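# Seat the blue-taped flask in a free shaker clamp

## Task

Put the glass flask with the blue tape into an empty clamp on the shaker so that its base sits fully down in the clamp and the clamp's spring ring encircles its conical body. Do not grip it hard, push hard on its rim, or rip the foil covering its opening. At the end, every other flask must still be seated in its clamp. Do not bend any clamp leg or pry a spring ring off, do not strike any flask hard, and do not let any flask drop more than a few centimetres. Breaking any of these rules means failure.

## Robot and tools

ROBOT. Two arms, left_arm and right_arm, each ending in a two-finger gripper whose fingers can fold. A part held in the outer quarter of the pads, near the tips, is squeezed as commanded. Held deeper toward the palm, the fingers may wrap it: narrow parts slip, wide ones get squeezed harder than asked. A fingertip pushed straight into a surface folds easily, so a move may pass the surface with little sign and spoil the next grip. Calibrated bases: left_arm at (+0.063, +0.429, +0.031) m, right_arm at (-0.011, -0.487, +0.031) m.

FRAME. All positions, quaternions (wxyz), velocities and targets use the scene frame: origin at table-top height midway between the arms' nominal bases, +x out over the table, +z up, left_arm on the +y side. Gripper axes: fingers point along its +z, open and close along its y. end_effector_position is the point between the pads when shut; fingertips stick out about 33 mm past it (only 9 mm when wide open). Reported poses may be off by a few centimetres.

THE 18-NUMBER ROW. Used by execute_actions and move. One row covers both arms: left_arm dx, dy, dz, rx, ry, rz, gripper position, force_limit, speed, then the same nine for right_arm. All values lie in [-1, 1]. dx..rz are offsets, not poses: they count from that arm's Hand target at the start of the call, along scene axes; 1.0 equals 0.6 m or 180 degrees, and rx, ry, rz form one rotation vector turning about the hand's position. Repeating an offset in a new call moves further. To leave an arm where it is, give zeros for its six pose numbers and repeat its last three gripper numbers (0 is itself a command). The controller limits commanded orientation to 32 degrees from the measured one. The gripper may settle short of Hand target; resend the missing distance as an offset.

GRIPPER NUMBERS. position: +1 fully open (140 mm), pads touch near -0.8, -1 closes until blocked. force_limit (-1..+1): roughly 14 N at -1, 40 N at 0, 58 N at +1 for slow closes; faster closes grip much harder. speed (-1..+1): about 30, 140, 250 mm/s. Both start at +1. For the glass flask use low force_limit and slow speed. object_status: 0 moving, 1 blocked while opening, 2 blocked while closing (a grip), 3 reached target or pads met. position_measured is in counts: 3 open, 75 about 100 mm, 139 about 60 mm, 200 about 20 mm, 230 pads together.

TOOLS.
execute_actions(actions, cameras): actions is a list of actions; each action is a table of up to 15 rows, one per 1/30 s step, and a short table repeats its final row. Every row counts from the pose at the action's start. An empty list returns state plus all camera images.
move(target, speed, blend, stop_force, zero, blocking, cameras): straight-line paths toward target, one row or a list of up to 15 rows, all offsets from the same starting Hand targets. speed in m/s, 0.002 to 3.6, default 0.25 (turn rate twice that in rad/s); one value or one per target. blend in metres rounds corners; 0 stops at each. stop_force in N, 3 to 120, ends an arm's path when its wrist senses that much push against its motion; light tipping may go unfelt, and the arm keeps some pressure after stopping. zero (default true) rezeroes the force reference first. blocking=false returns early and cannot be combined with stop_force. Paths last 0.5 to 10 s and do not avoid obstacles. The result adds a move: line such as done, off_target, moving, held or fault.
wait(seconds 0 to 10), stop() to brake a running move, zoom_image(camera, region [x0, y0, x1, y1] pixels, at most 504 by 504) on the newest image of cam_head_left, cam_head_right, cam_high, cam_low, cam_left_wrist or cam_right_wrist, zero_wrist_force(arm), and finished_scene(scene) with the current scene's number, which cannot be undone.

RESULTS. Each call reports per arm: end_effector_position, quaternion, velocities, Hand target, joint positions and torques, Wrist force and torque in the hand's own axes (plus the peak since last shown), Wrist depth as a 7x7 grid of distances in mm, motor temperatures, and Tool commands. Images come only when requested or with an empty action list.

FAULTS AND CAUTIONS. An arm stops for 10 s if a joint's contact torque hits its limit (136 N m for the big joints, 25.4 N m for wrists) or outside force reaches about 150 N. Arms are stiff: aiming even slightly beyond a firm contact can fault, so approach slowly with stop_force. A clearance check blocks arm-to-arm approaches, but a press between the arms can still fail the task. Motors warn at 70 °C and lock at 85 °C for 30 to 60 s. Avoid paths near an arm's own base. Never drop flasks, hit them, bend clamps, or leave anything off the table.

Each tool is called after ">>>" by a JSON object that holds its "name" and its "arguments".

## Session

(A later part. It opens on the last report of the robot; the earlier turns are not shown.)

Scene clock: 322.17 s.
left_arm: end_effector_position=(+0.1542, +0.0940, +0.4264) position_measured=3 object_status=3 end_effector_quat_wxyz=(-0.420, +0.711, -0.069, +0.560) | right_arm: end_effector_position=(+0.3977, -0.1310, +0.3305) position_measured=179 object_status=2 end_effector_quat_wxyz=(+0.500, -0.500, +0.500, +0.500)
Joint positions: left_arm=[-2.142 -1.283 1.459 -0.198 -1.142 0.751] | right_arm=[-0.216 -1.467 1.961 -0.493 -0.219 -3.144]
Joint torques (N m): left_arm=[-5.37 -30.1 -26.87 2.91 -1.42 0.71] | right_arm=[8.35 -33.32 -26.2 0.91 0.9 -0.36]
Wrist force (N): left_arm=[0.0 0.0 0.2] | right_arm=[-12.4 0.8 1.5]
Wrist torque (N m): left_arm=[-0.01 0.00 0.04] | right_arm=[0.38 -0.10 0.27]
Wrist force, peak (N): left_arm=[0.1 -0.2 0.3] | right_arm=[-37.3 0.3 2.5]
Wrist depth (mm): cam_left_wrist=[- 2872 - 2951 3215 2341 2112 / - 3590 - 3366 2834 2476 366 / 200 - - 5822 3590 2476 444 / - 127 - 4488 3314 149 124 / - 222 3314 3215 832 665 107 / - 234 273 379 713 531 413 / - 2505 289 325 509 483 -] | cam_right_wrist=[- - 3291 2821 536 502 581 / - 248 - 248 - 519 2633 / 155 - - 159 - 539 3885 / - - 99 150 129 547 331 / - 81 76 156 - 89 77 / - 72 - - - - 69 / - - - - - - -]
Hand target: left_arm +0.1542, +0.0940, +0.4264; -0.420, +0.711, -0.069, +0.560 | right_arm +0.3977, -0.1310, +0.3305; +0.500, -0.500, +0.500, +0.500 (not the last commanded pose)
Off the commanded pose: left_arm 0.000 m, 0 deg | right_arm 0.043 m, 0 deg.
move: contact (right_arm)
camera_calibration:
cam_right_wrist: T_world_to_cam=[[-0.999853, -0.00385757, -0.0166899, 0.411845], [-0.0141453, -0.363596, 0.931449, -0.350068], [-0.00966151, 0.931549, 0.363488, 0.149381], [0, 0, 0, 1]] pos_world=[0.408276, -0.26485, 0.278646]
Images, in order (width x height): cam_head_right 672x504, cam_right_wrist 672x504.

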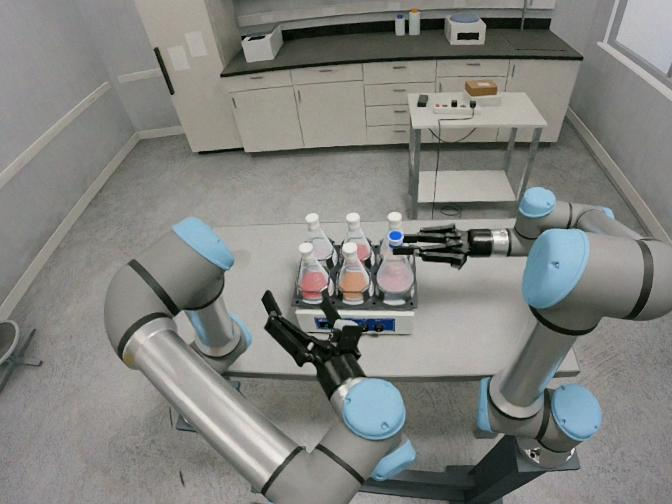

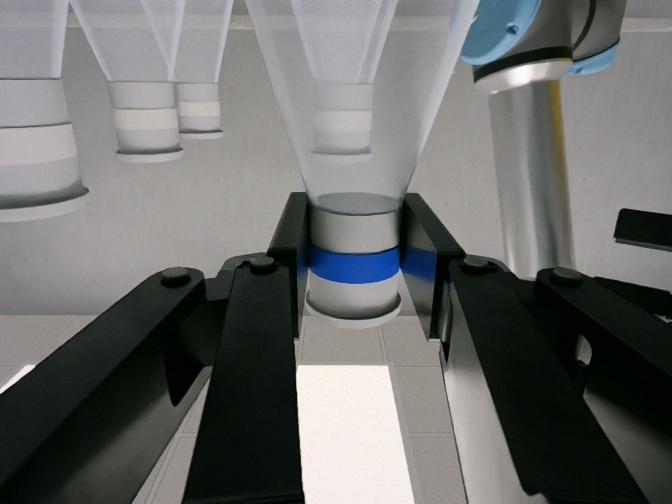

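>>> {"name": "move", "arguments": {"target": [0,0,0,0,0,0,1,1,1,0,0,-0.075,0,0,0,-1,-0.02,-1], "speed": 0.015, "stop_force": 55, "zero": false, "cameras": ["cam_right_wrist","cam_head_right"]}}

>>> {"name": "zoom_image", "arguments": {"camera": "cam_head_right", "region": [340, 200, 450, 340]}}

Scene clock: 326.57 s.
left_arm: end_effector_position=(+0.1542, +0.0940, +0.4264) position_measured=3 object_status=3 end_effector_quat_wxyz=(-0.420, +0.711, -0.069, +0.560) | right_arm: end_effector_position=(+0.3977, -0.1310, +0.3287) position_measured=179 object_status=2 end_effector_quat_wxyz=(+0.500, -0.500, +0.500, +0.500)
Joint positions: left_arm=[-2.142 -1.283 1.459 -0.198 -1.142 0.751] | right_arm=[-0.216 -1.465 1.964 -0.498 -0.219 -3.144]
Joint torques (N m): left_arm=[-4.38 -29.11 -27.23 2.89 -1.33 0.75] | right_arm=[4.76 -29.46 -23.23 -0.18 -0.74 1.57]
Wrist force (N): left_arm=[0.0 0.0 0.0] | right_arm=[-24.3 0.3 3.3]
Wrist torque (N m): left_arm=[-0.01 0.00 0.04] | right_arm=[0.30 -0.21 0.34]
Wrist force, peak (N): left_arm=[0.3 -0.3 0.2] | right_arm=[-55.9 0.4 2.7]
Wrist depth (mm): cam_left_wrist=[- 3264 2505 3034 3419 2505 2052 / - - 3264 3419 2992 2693 290 / 2951 3215 - 5822 3419 2534 452 / - 127 4683 4224 3264 149 124 / - 222 281 3366 - - 106 / - 233 274 376 686 547 413 / - 260 289 325 494 481 -] | cam_right_wrist=[- - - - 563 500 585 / - 248 - 247 3000 523 - / 155 - - 174 - 539 - / - - 99 150 130 542 315 / - 81 76 156 - 89 77 / - 72 - - - - 69 / - - - - - - -]
Hand target: left_arm +0.1542, +0.0940, +0.4264; -0.420, +0.711, -0.069, +0.560 | right_arm +0.3977, -0.1310, +0.3287; +0.500, -0.500, +0.500, +0.500 (not the last commanded pose)
Off the commanded pose: left_arm 0.000 m, 0 deg | right_arm 0.043 m, 0 deg.
move: contact (right_arm)
camera_calibration:
cam_right_wrist: T_world_to_cam=[[-0.999848, -0.00384522, -0.0170058, 0.411904], [-0.0144449, -0.363511, 0.931478, -0.348255], [-0.00976352, 0.931582, 0.3634, 0.15011], [0, 0, 0, 1]] pos_world=[0.408276, -0.26485, 0.276847]
Images, in order (width x height): cam_head_right 672x504, cam_right_wrist 672x504.

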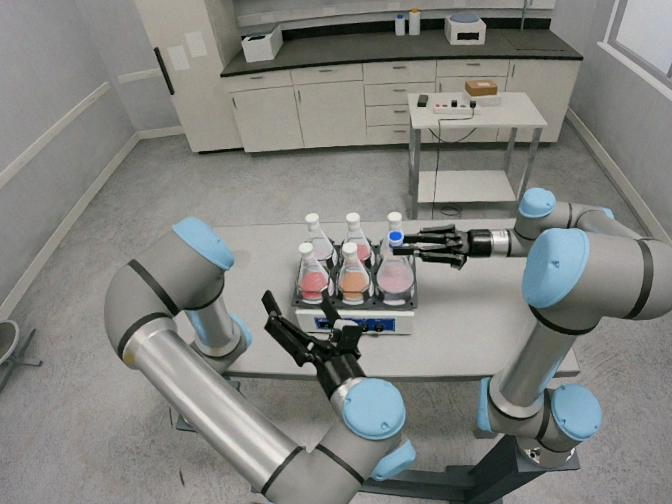

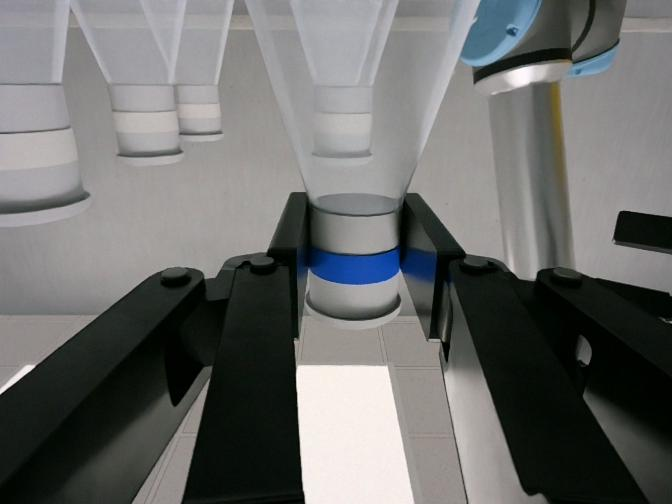

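Scaled by 3.600 from the camera's 672x504 image, which has a finer 960x720 frame.

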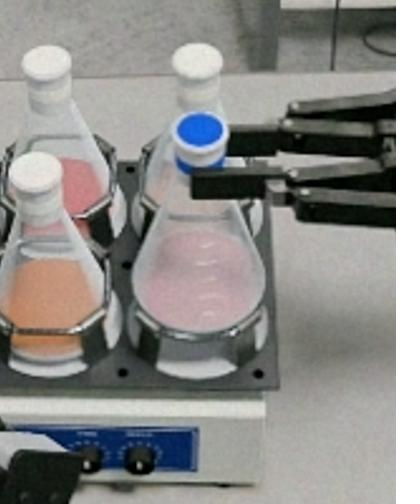

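>>> {"name": "move", "arguments": {"target": [[0,0,0,0,0,0,1,1,1,0,0,0.045,0,0,0,-1,-0.02,-1],[0,0,0,0,0,0,1,1,1,-0.0673,0,0.045,0,-0.1,0,-1,-0.02,-1]], "speed": 0.05}}

>>> {"name": "move", "arguments": {"target": [0,0,0,0,0,0,1,1,1,0,0,-0.09,0,0,0,-1,-0.02,-1], "speed": 0.02, "stop_force": 15, "cameras": ["cam_right_wrist","cam_head_right","cam_head_left","cam_high"]}}

>>> {"name": "zoom_image", "arguments": {"camera": "cam_head_right", "region": [340, 200, 450, 340]}}

>>> {"name": "zoom_image", "arguments": {"camera": "cam_head_left", "region": [330, 200, 440, 340]}}

>>> {"name": "zoom_image", "arguments": {"camera": "cam_high", "region": [240, 70, 350, 210]}}

Scene clock: 340.93 s.
left_arm: end_effector_position=(+0.1542, +0.0940, +0.4264) position_measured=3 object_status=3 end_effector_quat_wxyz=(-0.420, +0.711, -0.069, +0.560) | right_arm: end_effector_position=(+0.3572, -0.1310, +0.3558) position_measured=179 object_status=2 end_effector_quat_wxyz=(+0.573, -0.572, +0.415, +0.415)
Joint positions: left_arm=[-2.142 -1.283 1.459 -0.198 -1.142 0.751] | right_arm=[-0.241 -1.595 2.023 -0.427 -0.245 -3.459]
Joint torques (N m): left_arm=[-4.7 -29.66 -28.74 2.86 -1.42 0.59] | right_arm=[-5.91 -8.76 -30.42 2.22 -0.13 2.03]
Wrist force (N): left_arm=[0.1 -0.1 -0.1] | right_arm=[3.1 1.6 -0.6]
Wrist torque (N m): left_arm=[-0.02 -0.01 0.04] | right_arm=[0.37 0.28 0.31]
Wrist force, peak (N): left_arm=[0.0 -0.3 0.4] | right_arm=[-24.4 0.3 3.2]
Wrist depth (mm): cam_left_wrist=[- - 3917 2911 2951 2476 2052 / - 3714 - 3215 2872 2659 289 / 201 3847 3989 4224 3531 2476 453 / - 127 - 4142 3651 149 124 / - 222 3474 3419 780 645 106 / - 232 271 385 686 - - / - 2032 292 326 532 476 -] | cam_right_wrist=[- 328 - 236 530 505 578 / - - - - - 529 3822 / - - - 159 552 533 - / - - 99 150 130 330 - / - 81 76 156 - 89 77 / - 72 - - - - 69 / - - - 2194 - - -]
Hand target: left_arm +0.1542, +0.0940, +0.4264; -0.420, +0.711, -0.069, +0.560 | right_arm +0.3573, -0.1310, +0.3557; +0.573, -0.572, +0.415, +0.415
Off the commanded pose: left_arm 0.000 m, 0 deg | right_arm 0.000 m, 0 deg.
move: done

Scene clock: 343.40 s.
left_arm: end_effector_position=(+0.1542, +0.0940, +0.4264) position_measured=3 object_status=3 end_effector_quat_wxyz=(-0.420, +0.711, -0.069, +0.560) | right_arm: end_effector_position=(+0.3574, -0.1310, +0.3258) position_measured=179 object_status=2 end_effector_quat_wxyz=(+0.573, -0.572, +0.415, +0.415)
Joint positions: left_arm=[-2.142 -1.283 1.459 -0.198 -1.142 0.751] | right_arm=[-0.241 -1.559 2.073 -0.513 -0.245 -3.459]
Joint torques (N m): left_arm=[-4.42 -29.23 -27.09 2.91 -1.35 0.64] | right_arm=[8.22 -31.72 -26.23 0.57 -1.89 0.56]
Wrist force (N): left_arm=[0.0 -0.1 0.0] | right_arm=[1.0 -5.1 -0.4]
Wrist torque (N m): left_arm=[-0.02 -0.01 0.04] | right_arm=[0.52 0.18 -0.53]
Wrist force, peak (N): left_arm=[0.1 0.3 0.2] | right_arm=[-10.5 -9.4 0.7]
Wrist depth (mm): cam_left_wrist=[2727 4308 - 2951 3034 2341 1995 / - - - 3366 2911 2534 366 / 201 3779 - - 3419 2627 454 / - 127 2420 4064 3651 149 124 / - 223 3077 3714 1007 645 107 / - 234 272 389 671 544 412 / - 2448 289 325 551 482 -] | cam_right_wrist=[233 338 - - 571 521 568 / - - 248 245 550 535 609 / - - 3202 172 545 554 - / 3038 - 100 150 131 110 - / - 81 76 157 - 85 76 / - 72 - - - - 69 / - - - - - - -]
Hand target: left_arm +0.1542, +0.0940, +0.4264; -0.420, +0.711, -0.069, +0.560 | right_arm +0.3574, -0.1310, +0.3258; +0.573, -0.572, +0.415, +0.415 (not the last commanded pose)
Off the commanded pose: left_arm 0.000 m, 0 deg | right_arm 0.024 m, 0 deg.
move: contact (right_arm)
camera_calibration:
cam_right_wrist: T_world_to_cam=[[-0.945613, -0.00374838, -0.325272, 0.452574], [-0.30173, -0.363541, 0.881361, -0.227104], [-0.121554, 0.931571, 0.342638, 0.1975], [0, 0, 0, 1]] pos_world=[0.383443, -0.26485, 0.279699]
Images, in order (width x height): cam_head_left 672x504, cam_head_right 672x504, cam_high 672x504, cam_right_wrist 672x504.

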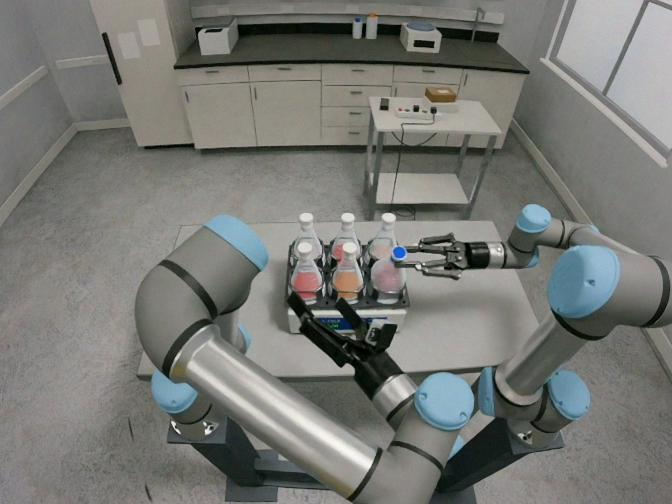

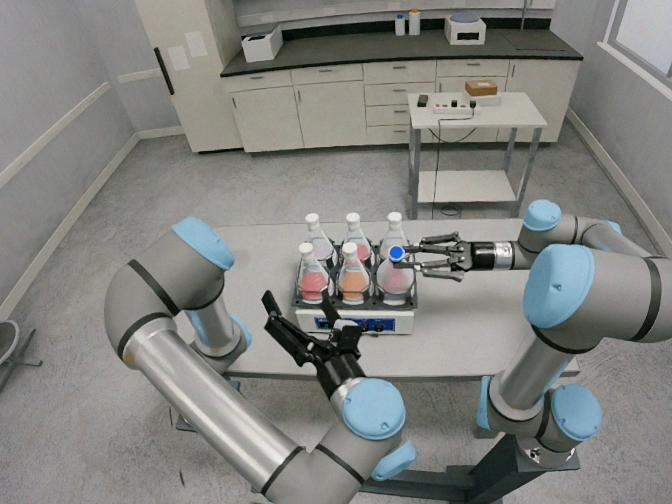

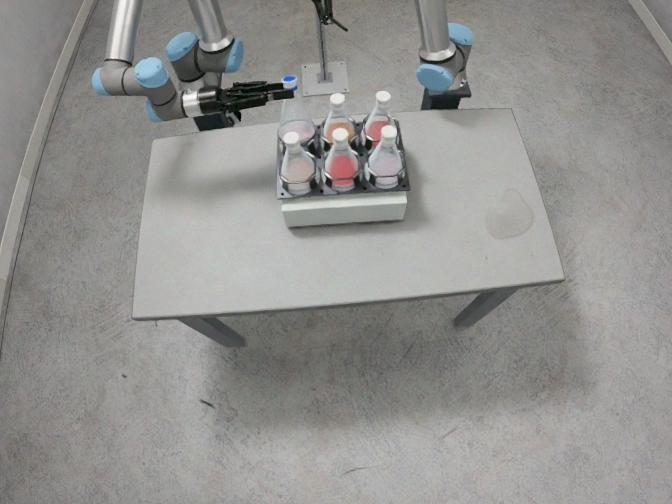

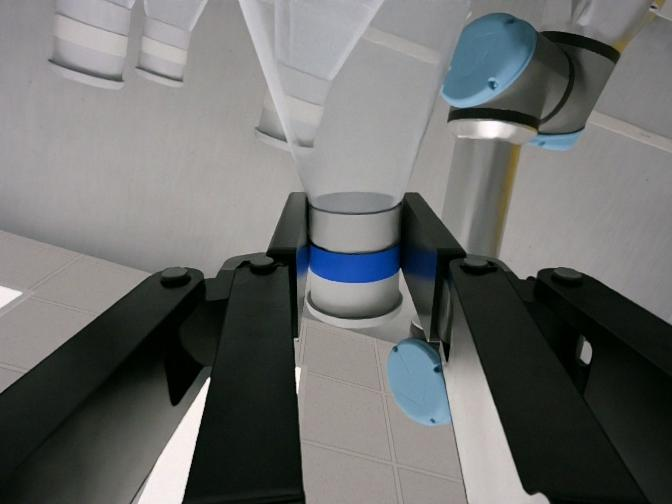

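Scaled by 3.600 from the camera's 672x504 image, which has a finer 960x720 frame.

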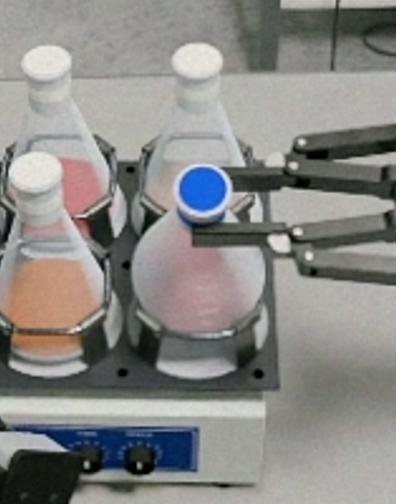

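Scaled by 3.600 from the camera's 672x504 image, which has a finer 960x720 frame.

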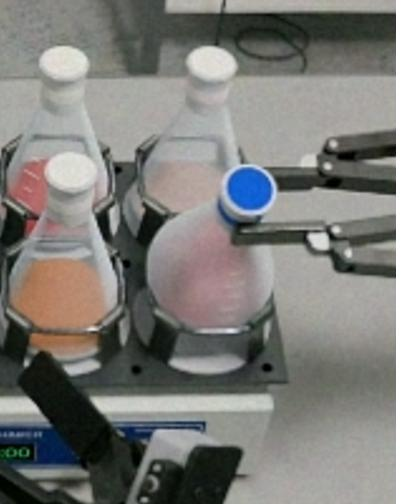

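Scaled by 3.600 from the camera's 672x504 image, which has a finer 960x720 frame.

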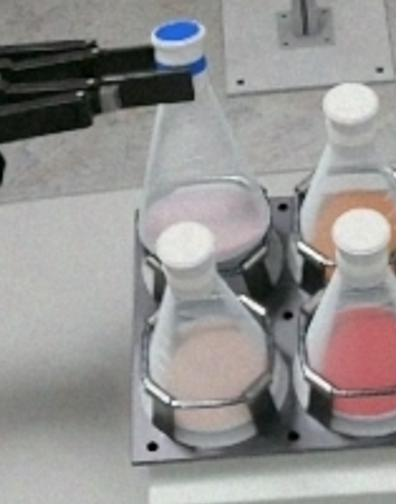

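>>> {"name": "move", "arguments": {"target": [0,0,0,0,0,0,1,1,1,-0.005,0,-0.05,0,0,0,-1,-0.02,-1], "speed": 0.015, "stop_force": 28, "zero": false, "cameras": ["cam_right_wrist","cam_head_right","cam_high"]}}

>>> {"name": "zoom_image", "arguments": {"camera": "cam_head_right", "region": [340, 200, 450, 340]}}

>>> {"name": "zoom_image", "arguments": {"camera": "cam_high", "region": [240, 70, 350, 210]}}

Scene clock: 347.83 s.
left_arm: end_effector_position=(+0.1542, +0.0940, +0.4264) position_measured=3 object_status=3 end_effector_quat_wxyz=(-0.420, +0.711, -0.069, +0.560) | right_arm: end_effector_position=(+0.3565, -0.1310, +0.3173) position_measured=179 object_status=2 end_effector_quat_wxyz=(+0.573, -0.572, +0.415, +0.415)
Joint positions: left_arm=[-2.142 -1.283 1.459 -0.198 -1.142 0.751] | right_arm=[-0.242 -1.549 2.089 -0.537 -0.245 -3.459]
Joint torques (N m): left_arm=[-5.28 -29.73 -27.49 2.66 -1.26 0.77] | right_arm=[6.06 -27.75 -21.97 1.43 -0.1 0.49]
Wrist force (N): left_arm=[-0.1 -0.1 0.1] | right_arm=[-14.8 -8.7 -0.9]
Wrist torque (N m): left_arm=[-0.02 0.02 0.04] | right_arm=[0.61 -0.07 -0.97]
Wrist force, peak (N): left_arm=[-0.4 0.1 0.1] | right_arm=[-28.4 -8.3 -1.2]
Wrist depth (mm): cam_left_wrist=[1857 5009 - 2872 3264 2292 2112 / 2693 - - 2872 3034 2595 365 / 2872 2564 - - 3366 2564 453 / - 127 - 4896 3366 149 124 / - 223 281 3314 807 671 106 / - 234 272 380 665 557 - / - 273 288 325 570 474 -] | cam_right_wrist=[231 333 3338 2469 - 533 572 / - - - 243 531 529 - / - - - 173 571 540 - / - - 100 150 131 111 - / - 81 76 158 113 85 76 / - 73 - - - - 69 / - - - - - - -]
Hand target: left_arm +0.1542, +0.0940, +0.4264; -0.420, +0.711, -0.069, +0.560 | right_arm +0.3565, -0.1310, +0.3173; +0.573, -0.572, +0.415, +0.415 (not the last commanded pose)
Off the commanded pose: left_arm 0.000 m, 0 deg | right_arm 0.022 m, 0 deg.
move: contact (right_arm)
camera_calibration:
cam_right_wrist: T_world_to_cam=[[-0.945596, -0.00379468, -0.325322, 0.448986], [-0.301746, -0.363652, 0.88131, -0.219981], [-0.121648, 0.931527, 0.342723, 0.20027], [0, 0, 0, 1]] pos_world=[0.382543, -0.26485, 0.271299]
Images, in order (width x height): cam_head_right 672x504, cam_high 672x504, cam_right_wrist 672x504.

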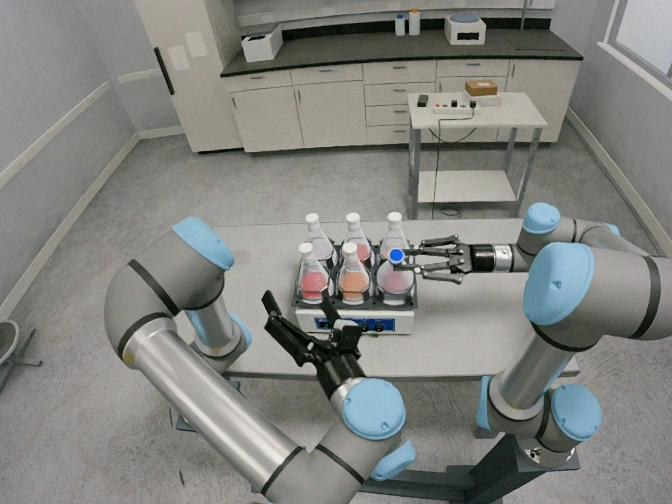

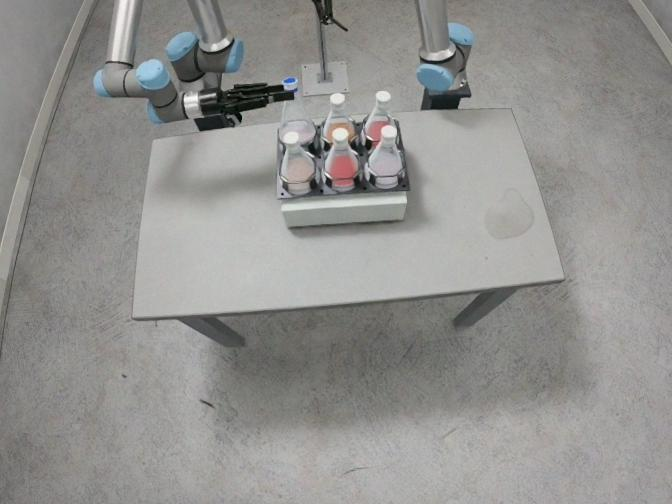

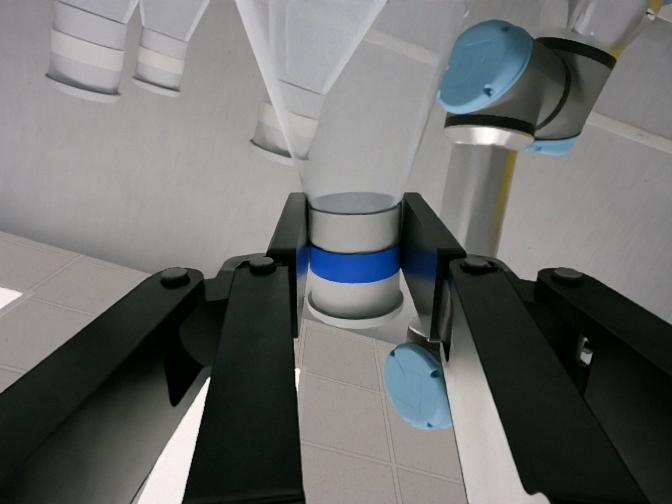

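Scaled by 3.600 from the camera's 672x504 image, which has a finer 960x720 frame.

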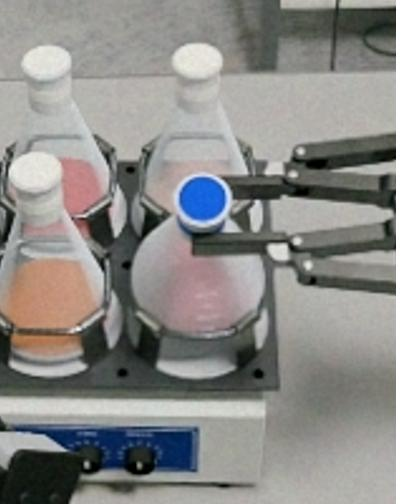

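Scaled by 3.600 from the camera's 672x504 image, which has a finer 960x720 frame.

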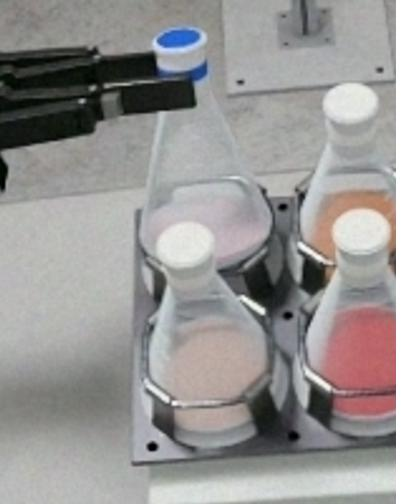

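>>> {"name": "move", "arguments": {"target": [0,0,0,0,0,0,1,1,1,-0.003,0,-0.03,0,0,0,-1,-0.02,-1], "speed": 0.015, "stop_force": 40, "zero": false, "cameras": ["cam_head_right","cam_high"]}}

>>> {"name": "zoom_image", "arguments": {"camera": "cam_head_right", "region": [340, 200, 450, 340]}}

>>> {"name": "zoom_image", "arguments": {"camera": "cam_high", "region": [240, 70, 350, 210]}}

Scene clock: 354.20 s.
left_arm: end_effector_position=(+0.1542, +0.0940, +0.4264) position_measured=3 object_status=3 end_effector_quat_wxyz=(-0.420, +0.711, -0.069, +0.560) | right_arm: end_effector_position=(+0.3563, -0.1310, +0.3157) position_measured=179 object_status=2 end_effector_quat_wxyz=(+0.573, -0.572, +0.415, +0.415)
Joint positions: left_arm=[-2.142 -1.283 1.459 -0.198 -1.142 0.751] | right_arm=[-0.242 -1.547 2.092 -0.543 -0.245 -3.459]
Joint torques (N m): left_arm=[-5.38 -29.25 -27.04 2.79 -1.38 0.6] | right_arm=[2.28 -25.08 -20.7 0.65 0.68 2.75]
Wrist force (N): left_arm=[-0.1 0.0 0.0] | right_arm=[-22.3 -8.4 1.1]
Wrist torque (N m): left_arm=[-0.02 0.03 0.04] | right_arm=[0.49 -0.25 -1.11]
Wrist force, peak (N): left_arm=[0.2 -0.1 0.4] | right_arm=[-39.8 -7.1 0.1]
Wrist depth (mm): cam_left_wrist=[- 3590 - 2872 3215 2420 1995 / 4224 - - 3168 2798 2534 290 / 202 3168 - - 3419 2534 454 / - 127 4396 4488 3531 149 124 / - 222 276 3366 - 651 106 / - 235 273 400 637 550 - / - 2393 288 327 539 484 -] | cam_right_wrist=[2756 339 - - 537 529 577 / - 357 2962 248 554 531 616 / - - - 166 552 560 - / 2855 3078 99 150 131 103 - / - 81 76 157 113 85 76 / - 72 - - - - 69 / - - - - - - -]
Hand target: left_arm +0.1542, +0.0940, +0.4264; -0.420, +0.711, -0.069, +0.560 | right_arm +0.3563, -0.1310, +0.3157; +0.573, -0.572, +0.415, +0.415 (not the last commanded pose)
Off the commanded pose: left_arm 0.000 m, 0 deg | right_arm 0.016 m, 0 deg.
move: contact (right_arm)
Images, in order (width x height): cam_head_right 672x504, cam_high 672x504.

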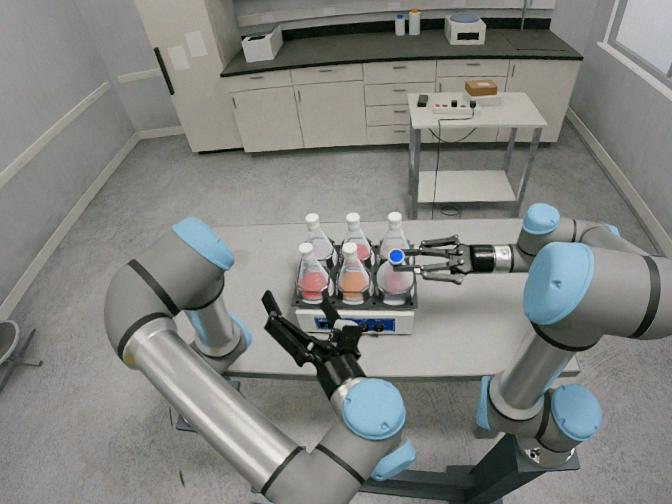

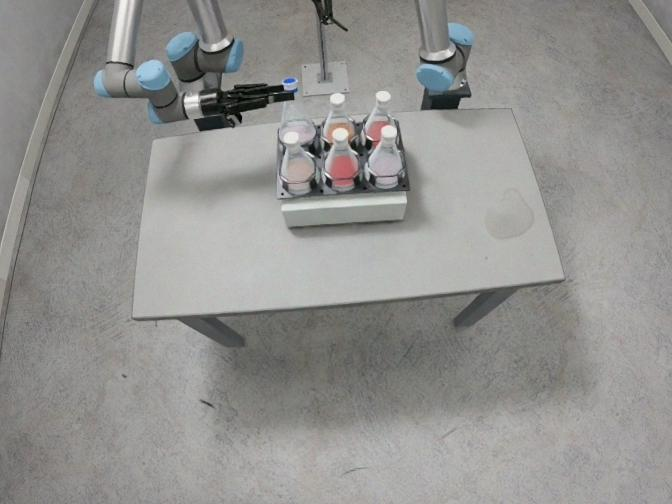

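Scaled by 3.600 from the camera's 672x504 image, which has a finer 960x720 frame.

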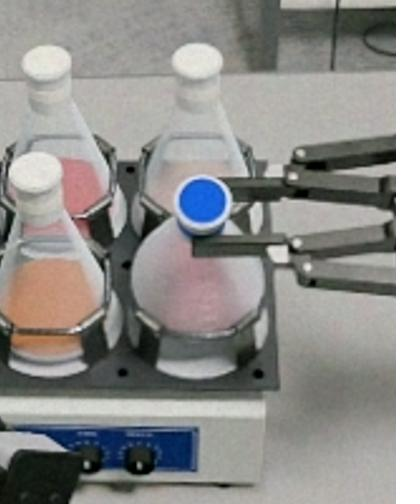

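Scaled by 3.600 from the camera's 672x504 image, which has a finer 960x720 frame.

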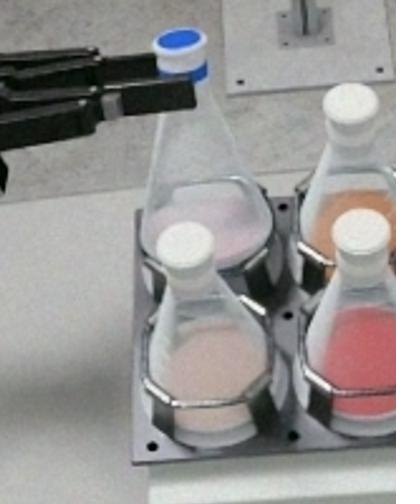

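>>> {"name": "move", "arguments": {"target": [0,0,0,0,0,0,1,1,1,0.036,0,-0.008,0,0.05,0,-1,-0.02,-1], "speed": 0.03, "cameras": ["cam_right_wrist","cam_head_right","cam_high"]}}

>>> {"name": "zoom_image", "arguments": {"camera": "cam_head_right", "region": [340, 200, 450, 340]}}

>>> {"name": "zoom_image", "arguments": {"camera": "cam_high", "region": [240, 70, 350, 210]}}

Scene clock: 359.97 s.
left_arm: end_effector_position=(+0.1542, +0.0940, +0.4264) position_measured=3 object_status=3 end_effector_quat_wxyz=(-0.420, +0.711, -0.069, +0.560) | right_arm: end_effector_position=(+0.3780, -0.1310, +0.3108) position_measured=179 object_status=2 end_effector_quat_wxyz=(+0.538, -0.538, +0.459, +0.459)
Joint positions: left_arm=[-2.142 -1.283 1.459 -0.198 -1.142 0.751] | right_arm=[-0.227 -1.488 2.043 -0.553 -0.231 -3.302]
Joint torques (N m): left_arm=[-4.8 -29.61 -27.59 2.8 -1.2 0.42] | right_arm=[7.49 -28.17 -14.17 -2.37 1.44 -1.2]
Wrist force (N): left_arm=[0.0 0.2 0.0] | right_arm=[-15.7 3.4 -0.1]
Wrist torque (N m): left_arm=[0.03 0.00 0.04] | right_arm=[0.40 -0.06 0.03]
Wrist force, peak (N): left_arm=[0.3 -0.2 0.1] | right_arm=[-90.5 6.0 7.5]
Wrist depth (mm): cam_left_wrist=[2316 - - 2992 2992 2367 2052 / - - - 3847 2992 2341 368 / 2872 - - - 3215 2595 457 / - 127 - 3779 3077 149 124 / - 223 295 3714 876 437 107 / - 234 273 375 - 518 413 / - 2420 288 326 548 482 -] | cam_right_wrist=[- - - 2756 528 513 581 / - 256 - 245 554 528 2962 / - 3000 3118 173 591 546 - / 3822 - 99 150 130 556 3435 / - 81 76 157 - 89 77 / - 72 - 2821 - - 69 / - - - - - - -]
Hand target: left_arm +0.1542, +0.0940, +0.4264; -0.420, +0.711, -0.069, +0.560 | right_arm +0.3779, -0.1310, +0.3109; +0.538, -0.538, +0.459, +0.459
Off the commanded pose: left_arm 0.000 m, 0 deg | right_arm 0.000 m, 0 deg.
move: done
camera_calibration:
cam_right_wrist: T_world_to_cam=[[-0.984827, -0.00391609, -0.173497, 0.434762], [-0.16022, -0.363613, 0.917668, -0.272498], [-0.0666793, 0.931542, 0.357468, 0.179668], [0, 0, 0, 1]] pos_world=[0.396486, -0.26475, 0.261267]
Images, in order (width x height): cam_head_right 672x504, cam_high 672x504, cam_right_wrist 672x504.

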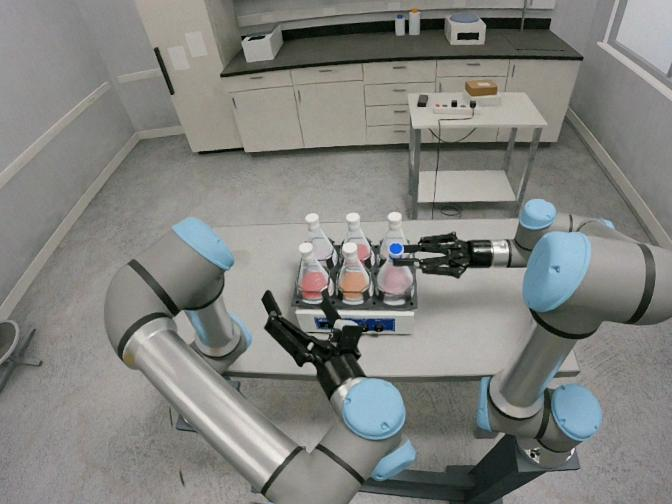

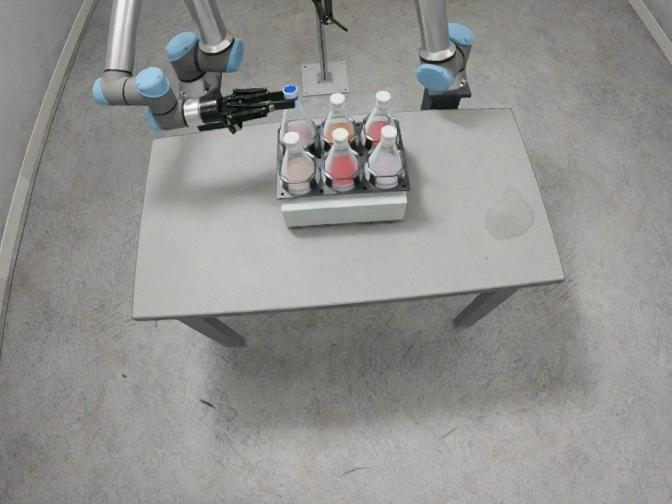

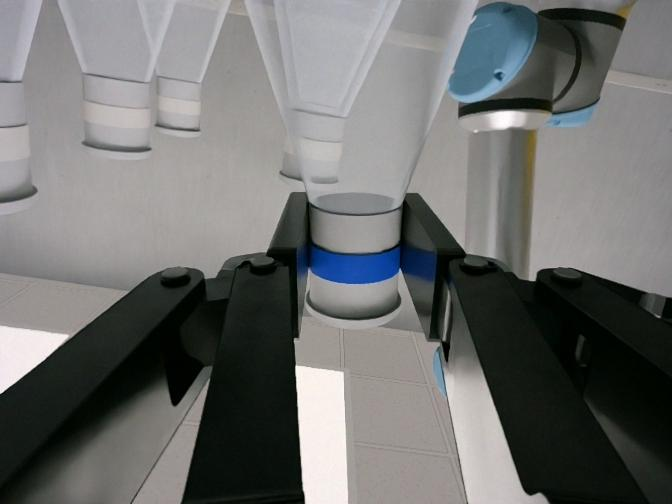

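Scaled by 3.600 from the camera's 672x504 image, which has a finer 960x720 frame.

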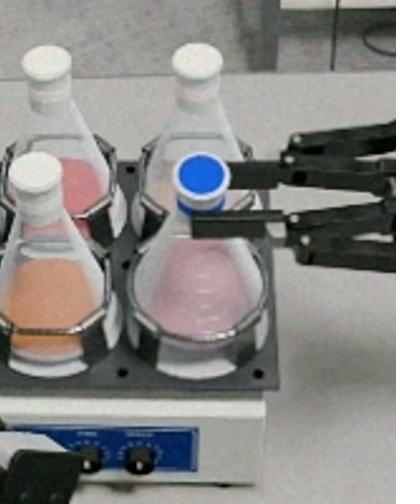

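Scaled by 3.600 from the camera's 672x504 image, which has a finer 960x720 frame.

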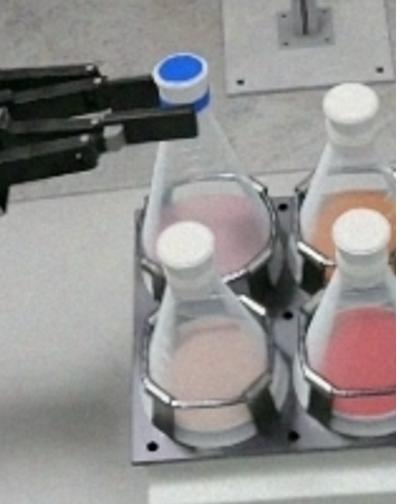

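>>> {"name": "move", "arguments": {"target": [0,0,0,0,0,0,1,1,1,0.0335,0,0.002,0,0.05,0,-1,-0.02,-1], "speed": 0.03}}

>>> {"name": "move", "arguments": {"target": [0,0,0,0,0,0,1,1,1,0,0,-0.06,0,0,0,-1,-0.02,-1], "speed": 0.015, "stop_force": 20, "cameras": ["cam_right_wrist","cam_head_right","cam_high"]}}

>>> {"name": "zoom_image", "arguments": {"camera": "cam_head_right", "region": [340, 200, 450, 340]}}

>>> {"name": "zoom_image", "arguments": {"camera": "cam_high", "region": [240, 70, 350, 210]}}

Scene clock: 366.10 s.
left_arm: end_effector_position=(+0.1542, +0.0940, +0.4264) position_measured=3 object_status=3 end_effector_quat_wxyz=(-0.420, +0.711, -0.069, +0.560) | right_arm: end_effector_position=(+0.3980, -0.1310, +0.3120) position_measured=179 object_status=2 end_effector_quat_wxyz=(+0.501, -0.500, +0.500, +0.500)
Joint positions: left_arm=[-2.142 -1.283 1.459 -0.198 -1.142 0.751] | right_arm=[-0.215 -1.443 1.988 -0.543 -0.219 -3.145]
Joint torques (N m): left_arm=[-4.9 -30.11 -26.89 2.72 -1.35 0.42] | right_arm=[6.23 -36.21 -19.54 -0.39 2.27 -1.2]
Wrist force (N): left_arm=[0.0 -0.1 0.1] | right_arm=[12.6 5.6 0.6]
Wrist torque (N m): left_arm=[-0.02 -0.01 0.04] | right_arm=[0.28 0.30 0.03]
Wrist force, peak (N): left_arm=[0.2 -0.1 0.3] | right_arm=[-15.7 3.6 0.0]
Wrist depth (mm): cam_left_wrist=[- 4396 - 3077 3034 2292 1995 / 2911 2911 - 3366 2834 2595 287 / 207 - - 5523 3590 2534 445 / - 127 - 4224 3590 150 125 / - 224 3590 3531 838 667 106 / - 234 273 402 690 552 412 / - 2420 293 326 554 472 -] | cam_right_wrist=[- 2469 - - 533 497 581 / - 359 - 369 2821 529 - / - 255 - 253 - 536 - / 155 - 99 150 130 544 323 / - 80 76 156 - 85 77 / - 72 - - - - 69 / - - - - - - -]
Hand target: left_arm +0.1542, +0.0940, +0.4264; -0.420, +0.711, -0.069, +0.560 | right_arm +0.3980, -0.1310, +0.3121; +0.501, -0.500, +0.499, +0.500
Off the commanded pose: left_arm 0.000 m, 0 deg | right_arm 0.000 m, 0 deg.
move: done

Scene clock: 367.20 s.
left_arm: end_effector_position=(+0.1542, +0.0940, +0.4264) position_measured=3 object_status=3 end_effector_quat_wxyz=(-0.420, +0.711, -0.069, +0.560) | right_arm: end_effector_position=(+0.3980, -0.1309, +0.3112) position_measured=179 object_status=2 end_effector_quat_wxyz=(+0.501, -0.500, +0.499, +0.499)
Joint positions: left_arm=[-2.142 -1.283 1.459 -0.198 -1.142 0.751] | right_arm=[-0.215 -1.442 1.989 -0.546 -0.219 -3.145]
Joint torques (N m): left_arm=[-4.31 -29.94 -26.85 2.88 -1.38 0.47] | right_arm=[6 -43.45 -34.82 3.14 0.94 1.54]
Wrist force (N): left_arm=[0.2 0.0 0.2] | right_arm=[20.3 1.7 1.9]
Wrist torque (N m): left_arm=[-0.02 -0.04 0.04] | right_arm=[0.34 0.38 0.26]
Wrist force, peak (N): left_arm=[0.2 -0.2 0.2] | right_arm=[20.5 1.7 2.0]
Wrist depth (mm): cam_left_wrist=[- - - 3034 2798 2505 2013 / - - - 3264 3034 2420 289 / 201 2727 4583 6155 3651 2534 454 / - 127 - 5009 3215 149 124 / - 222 273 3264 783 673 107 / - 234 272 390 688 551 414 / - 2071 292 326 552 472 -] | cam_right_wrist=[2576 2855 - - 531 502 582 / - 249 - - - 530 - / - 254 - 252 - 540 - / 156 - 99 150 130 545 332 / - 80 76 159 - 85 76 / - 72 - 2576 - - 69 / - - - 2346 - - -]
Hand target: left_arm +0.1542, +0.0940, +0.4264; -0.420, +0.711, -0.069, +0.560 | right_arm +0.3980, -0.1309, +0.3112; +0.501, -0.500, +0.499, +0.499 (not the last commanded pose)
Off the commanded pose: left_arm 0.000 m, 0 deg | right_arm 0.035 m, 0 deg.
move: contact (right_arm)
camera_calibration:
cam_right_wrist: T_world_to_cam=[[-0.999831, -0.00402354, -0.0179316, 0.412095], [-0.0152415, -0.363607, 0.931428, -0.331695], [-0.0102677, 0.931544, 0.363485, 0.156516], [0, 0, 0, 1]] pos_world=[0.408577, -0.26475, 0.259448]
Images, in order (width x height): cam_head_right 672x504, cam_high 672x504, cam_right_wrist 672x504.

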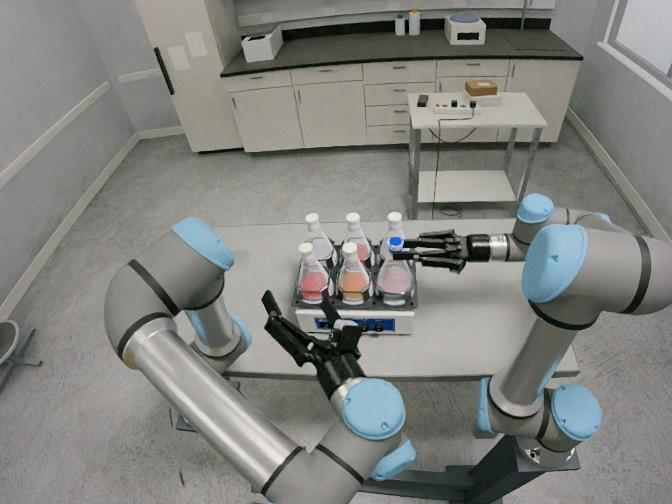

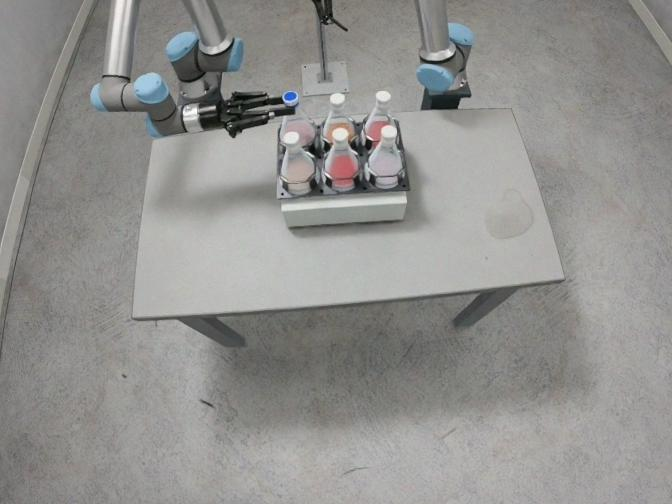

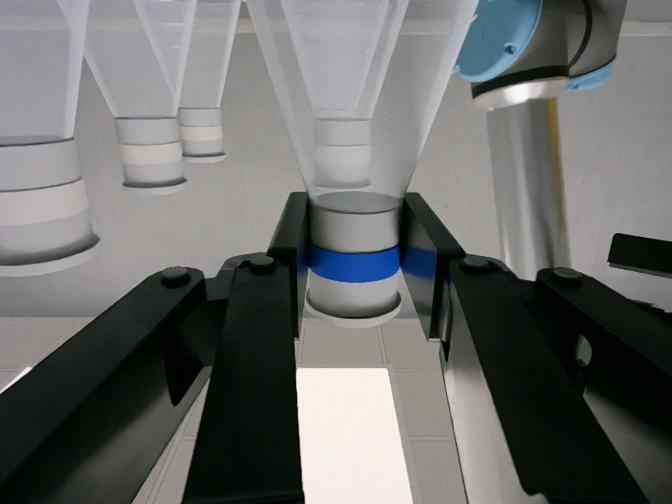

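Scaled by 3.600 from the camera's 672x504 image, which has a finer 960x720 frame.

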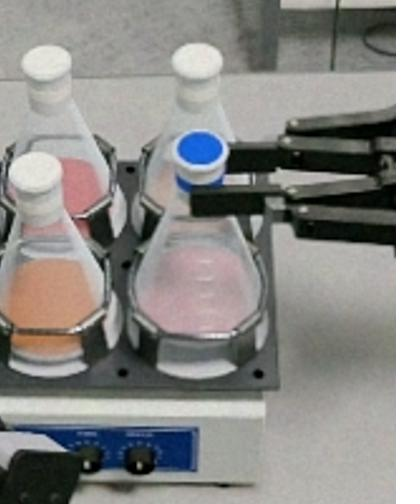

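Scaled by 3.600 from the camera's 672x504 image, which has a finer 960x720 frame.

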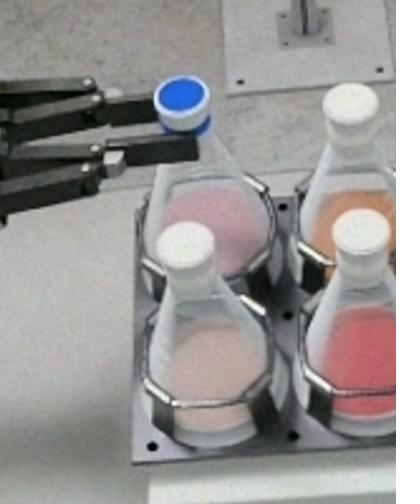

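>>> {"name": "move", "arguments": {"target": [0,0,0,0,0,0,1,1,1,0,0,-0.01,0,0,0,-1,-0.02,-1], "speed": 0.015}}

>>> {"name": "move", "arguments": {"target": [0,0,0,0,0,0,1,1,1,0,0,-0.008,0,0,0,-1,-0.02,-1], "speed": 0.015, "cameras": ["cam_right_wrist","cam_head_right"]}}

>>> {"name": "zoom_image", "arguments": {"camera": "cam_head_right", "region": [340, 200, 450, 340]}}

Scene clock: 375.57 s.
left_arm: end_effector_position=(+0.1542, +0.0940, +0.4264) position_measured=3 object_status=3 end_effector_quat_wxyz=(-0.420, +0.711, -0.069, +0.560) | right_arm: end_effector_position=(+0.3980, -0.1309, +0.3051) position_measured=179 object_status=2 end_effector_quat_wxyz=(+0.501, -0.500, +0.499, +0.499)
Joint positions: left_arm=[-2.142 -1.283 1.459 -0.198 -1.142 0.751] | right_arm=[-0.215 -1.434 1.998 -0.563 -0.219 -3.145]
Joint torques (N m): left_arm=[-4.42 -30.02 -26.92 2.8 -1.24 0.46] | right_arm=[5.66 -24.81 -17.47 0.83 0.47 1.29]
Wrist force (N): left_arm=[0.1 0.0 -0.1] | right_arm=[-9.6 0.4 0.3]
Wrist torque (N m): left_arm=[-0.01 -0.02 0.03] | right_arm=[0.35 0.05 0.27]
Wrist force, peak (N): left_arm=[-0.2 -0.3 0.0] | right_arm=[20.6 1.9 1.9]
Wrist depth (mm): cam_left_wrist=[- 3419 3651 3077 2564 2367 2032 / 2872 3419 5254 3215 2834 2448 365 / 200 - 5523 4896 3651 2564 459 / - 127 4064 4683 4396 149 124 / - 222 298 3714 - 645 106 / - 234 273 403 684 567 412 / - 267 288 325 523 480 -] | cam_right_wrist=[2469 3646 382 374 549 501 572 / - 3385 - - - 528 - / 154 258 - 253 - 539 - / 157 - 99 150 130 551 322 / - 81 76 157 - 89 77 / - 72 - - - - 69 / - - - - - - -]
Hand target: left_arm +0.1542, +0.0940, +0.4264; -0.420, +0.711, -0.069, +0.560 | right_arm +0.3980, -0.1309, +0.3052; +0.501, -0.500, +0.499, +0.499
Off the commanded pose: left_arm 0.000 m, 0 deg | right_arm 0.000 m, 0 deg.
move: done

Scene clock: 376.30 s.
left_arm: end_effector_position=(+0.1542, +0.0940, +0.4264) position_measured=3 object_status=3 end_effector_quat_wxyz=(-0.420, +0.711, -0.069, +0.560) | right_arm: end_effector_position=(+0.3980, -0.1309, +0.3004) position_measured=179 object_status=2 end_effector_quat_wxyz=(+0.501, -0.500, +0.499, +0.499)
Joint positions: left_arm=[-2.142 -1.283 1.459 -0.198 -1.142 0.751] | right_arm=[-0.215 -1.427 2.004 -0.576 -0.219 -3.145]
Joint torques (N m): left_arm=[-5.2 -29.35 -27.04 2.7 -1.3 0.47] | right_arm=[5.5 -25.55 -17.17 1.01 1.36 1.66]
Wrist force (N): left_arm=[0.1 -0.1 -0.1] | right_arm=[-3.3 0.7 0.2]
Wrist torque (N m): left_arm=[-0.02 -0.02 0.04] | right_arm=[0.36 0.11 0.30]
Wrist force, peak (N): left_arm=[-0.1 -0.1 0.4] | right_arm=[-10.2 0.3 0.1]
Wrist depth (mm): cam_left_wrist=[2292 - - 2872 2762 2659 2032 / - 3314 2872 3366 2872 2176 289 / 2911 3215 - 4308 3366 2564 456 / - 127 3651 4308 3215 149 124 / - 223 2393 3531 780 - 107 / - 233 273 377 657 506 412 / - 2448 291 326 552 481 -] | cam_right_wrist=[- 2323 3038 2576 2962 506 587 / - - - - 3646 530 - / 155 259 - 253 - 540 - / - 3822 99 150 129 546 325 / - 81 76 157 - 89 76 / - 72 - 2788 - - 69 / - - - - - - -]
Hand target: left_arm +0.1542, +0.0940, +0.4264; -0.420, +0.711, -0.069, +0.560 | right_arm +0.3980, -0.1309, +0.3004; +0.501, -0.500, +0.499, +0.499
Off the commanded pose: left_arm 0.000 m, 0 deg | right_arm 0.000 m, 0 deg.
move: done
camera_calibration:
cam_right_wrist: T_world_to_cam=[[-0.999833, -0.00405937, -0.0178382, 0.411868], [-0.0151416, -0.363607, 0.931429, -0.321583], [-0.0102671, 0.931544, 0.363485, 0.160477], [0, 0, 0, 1]] pos_world=[0.408577, -0.26475, 0.248548]
Images, in order (width x height): cam_head_right 672x504, cam_right_wrist 672x504.

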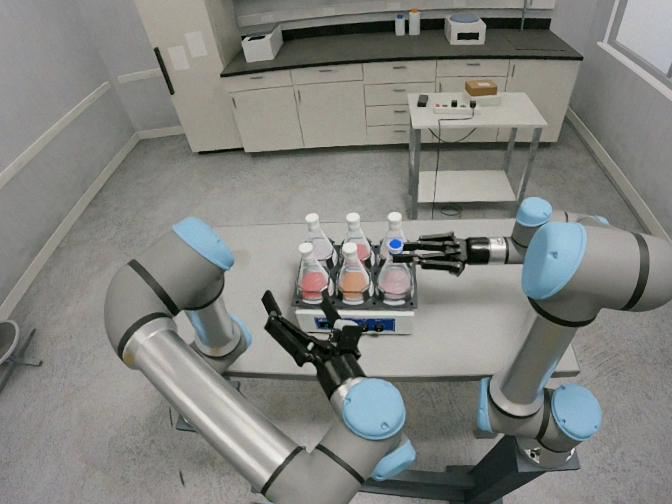

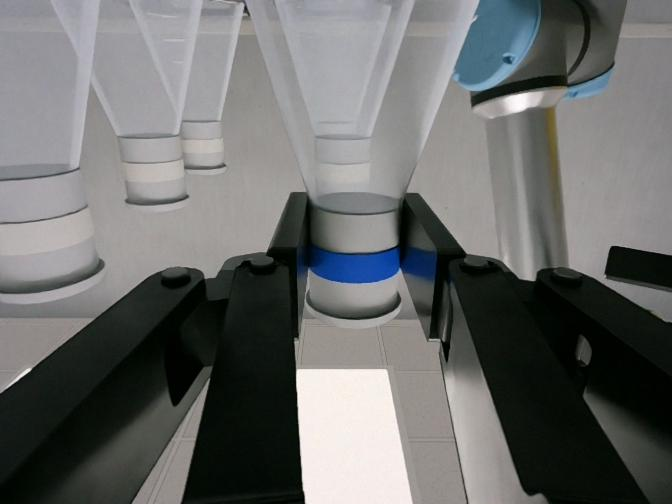

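Scaled by 3.600 from the camera's 672x504 image, which has a finer 960x720 frame.

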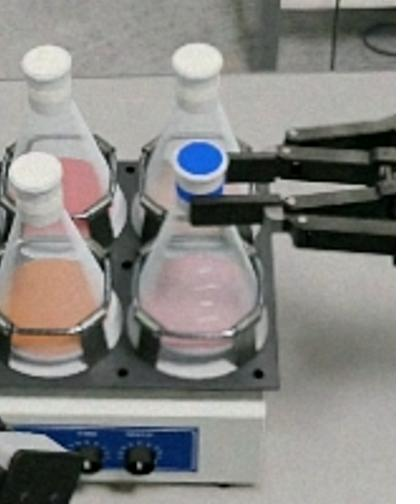

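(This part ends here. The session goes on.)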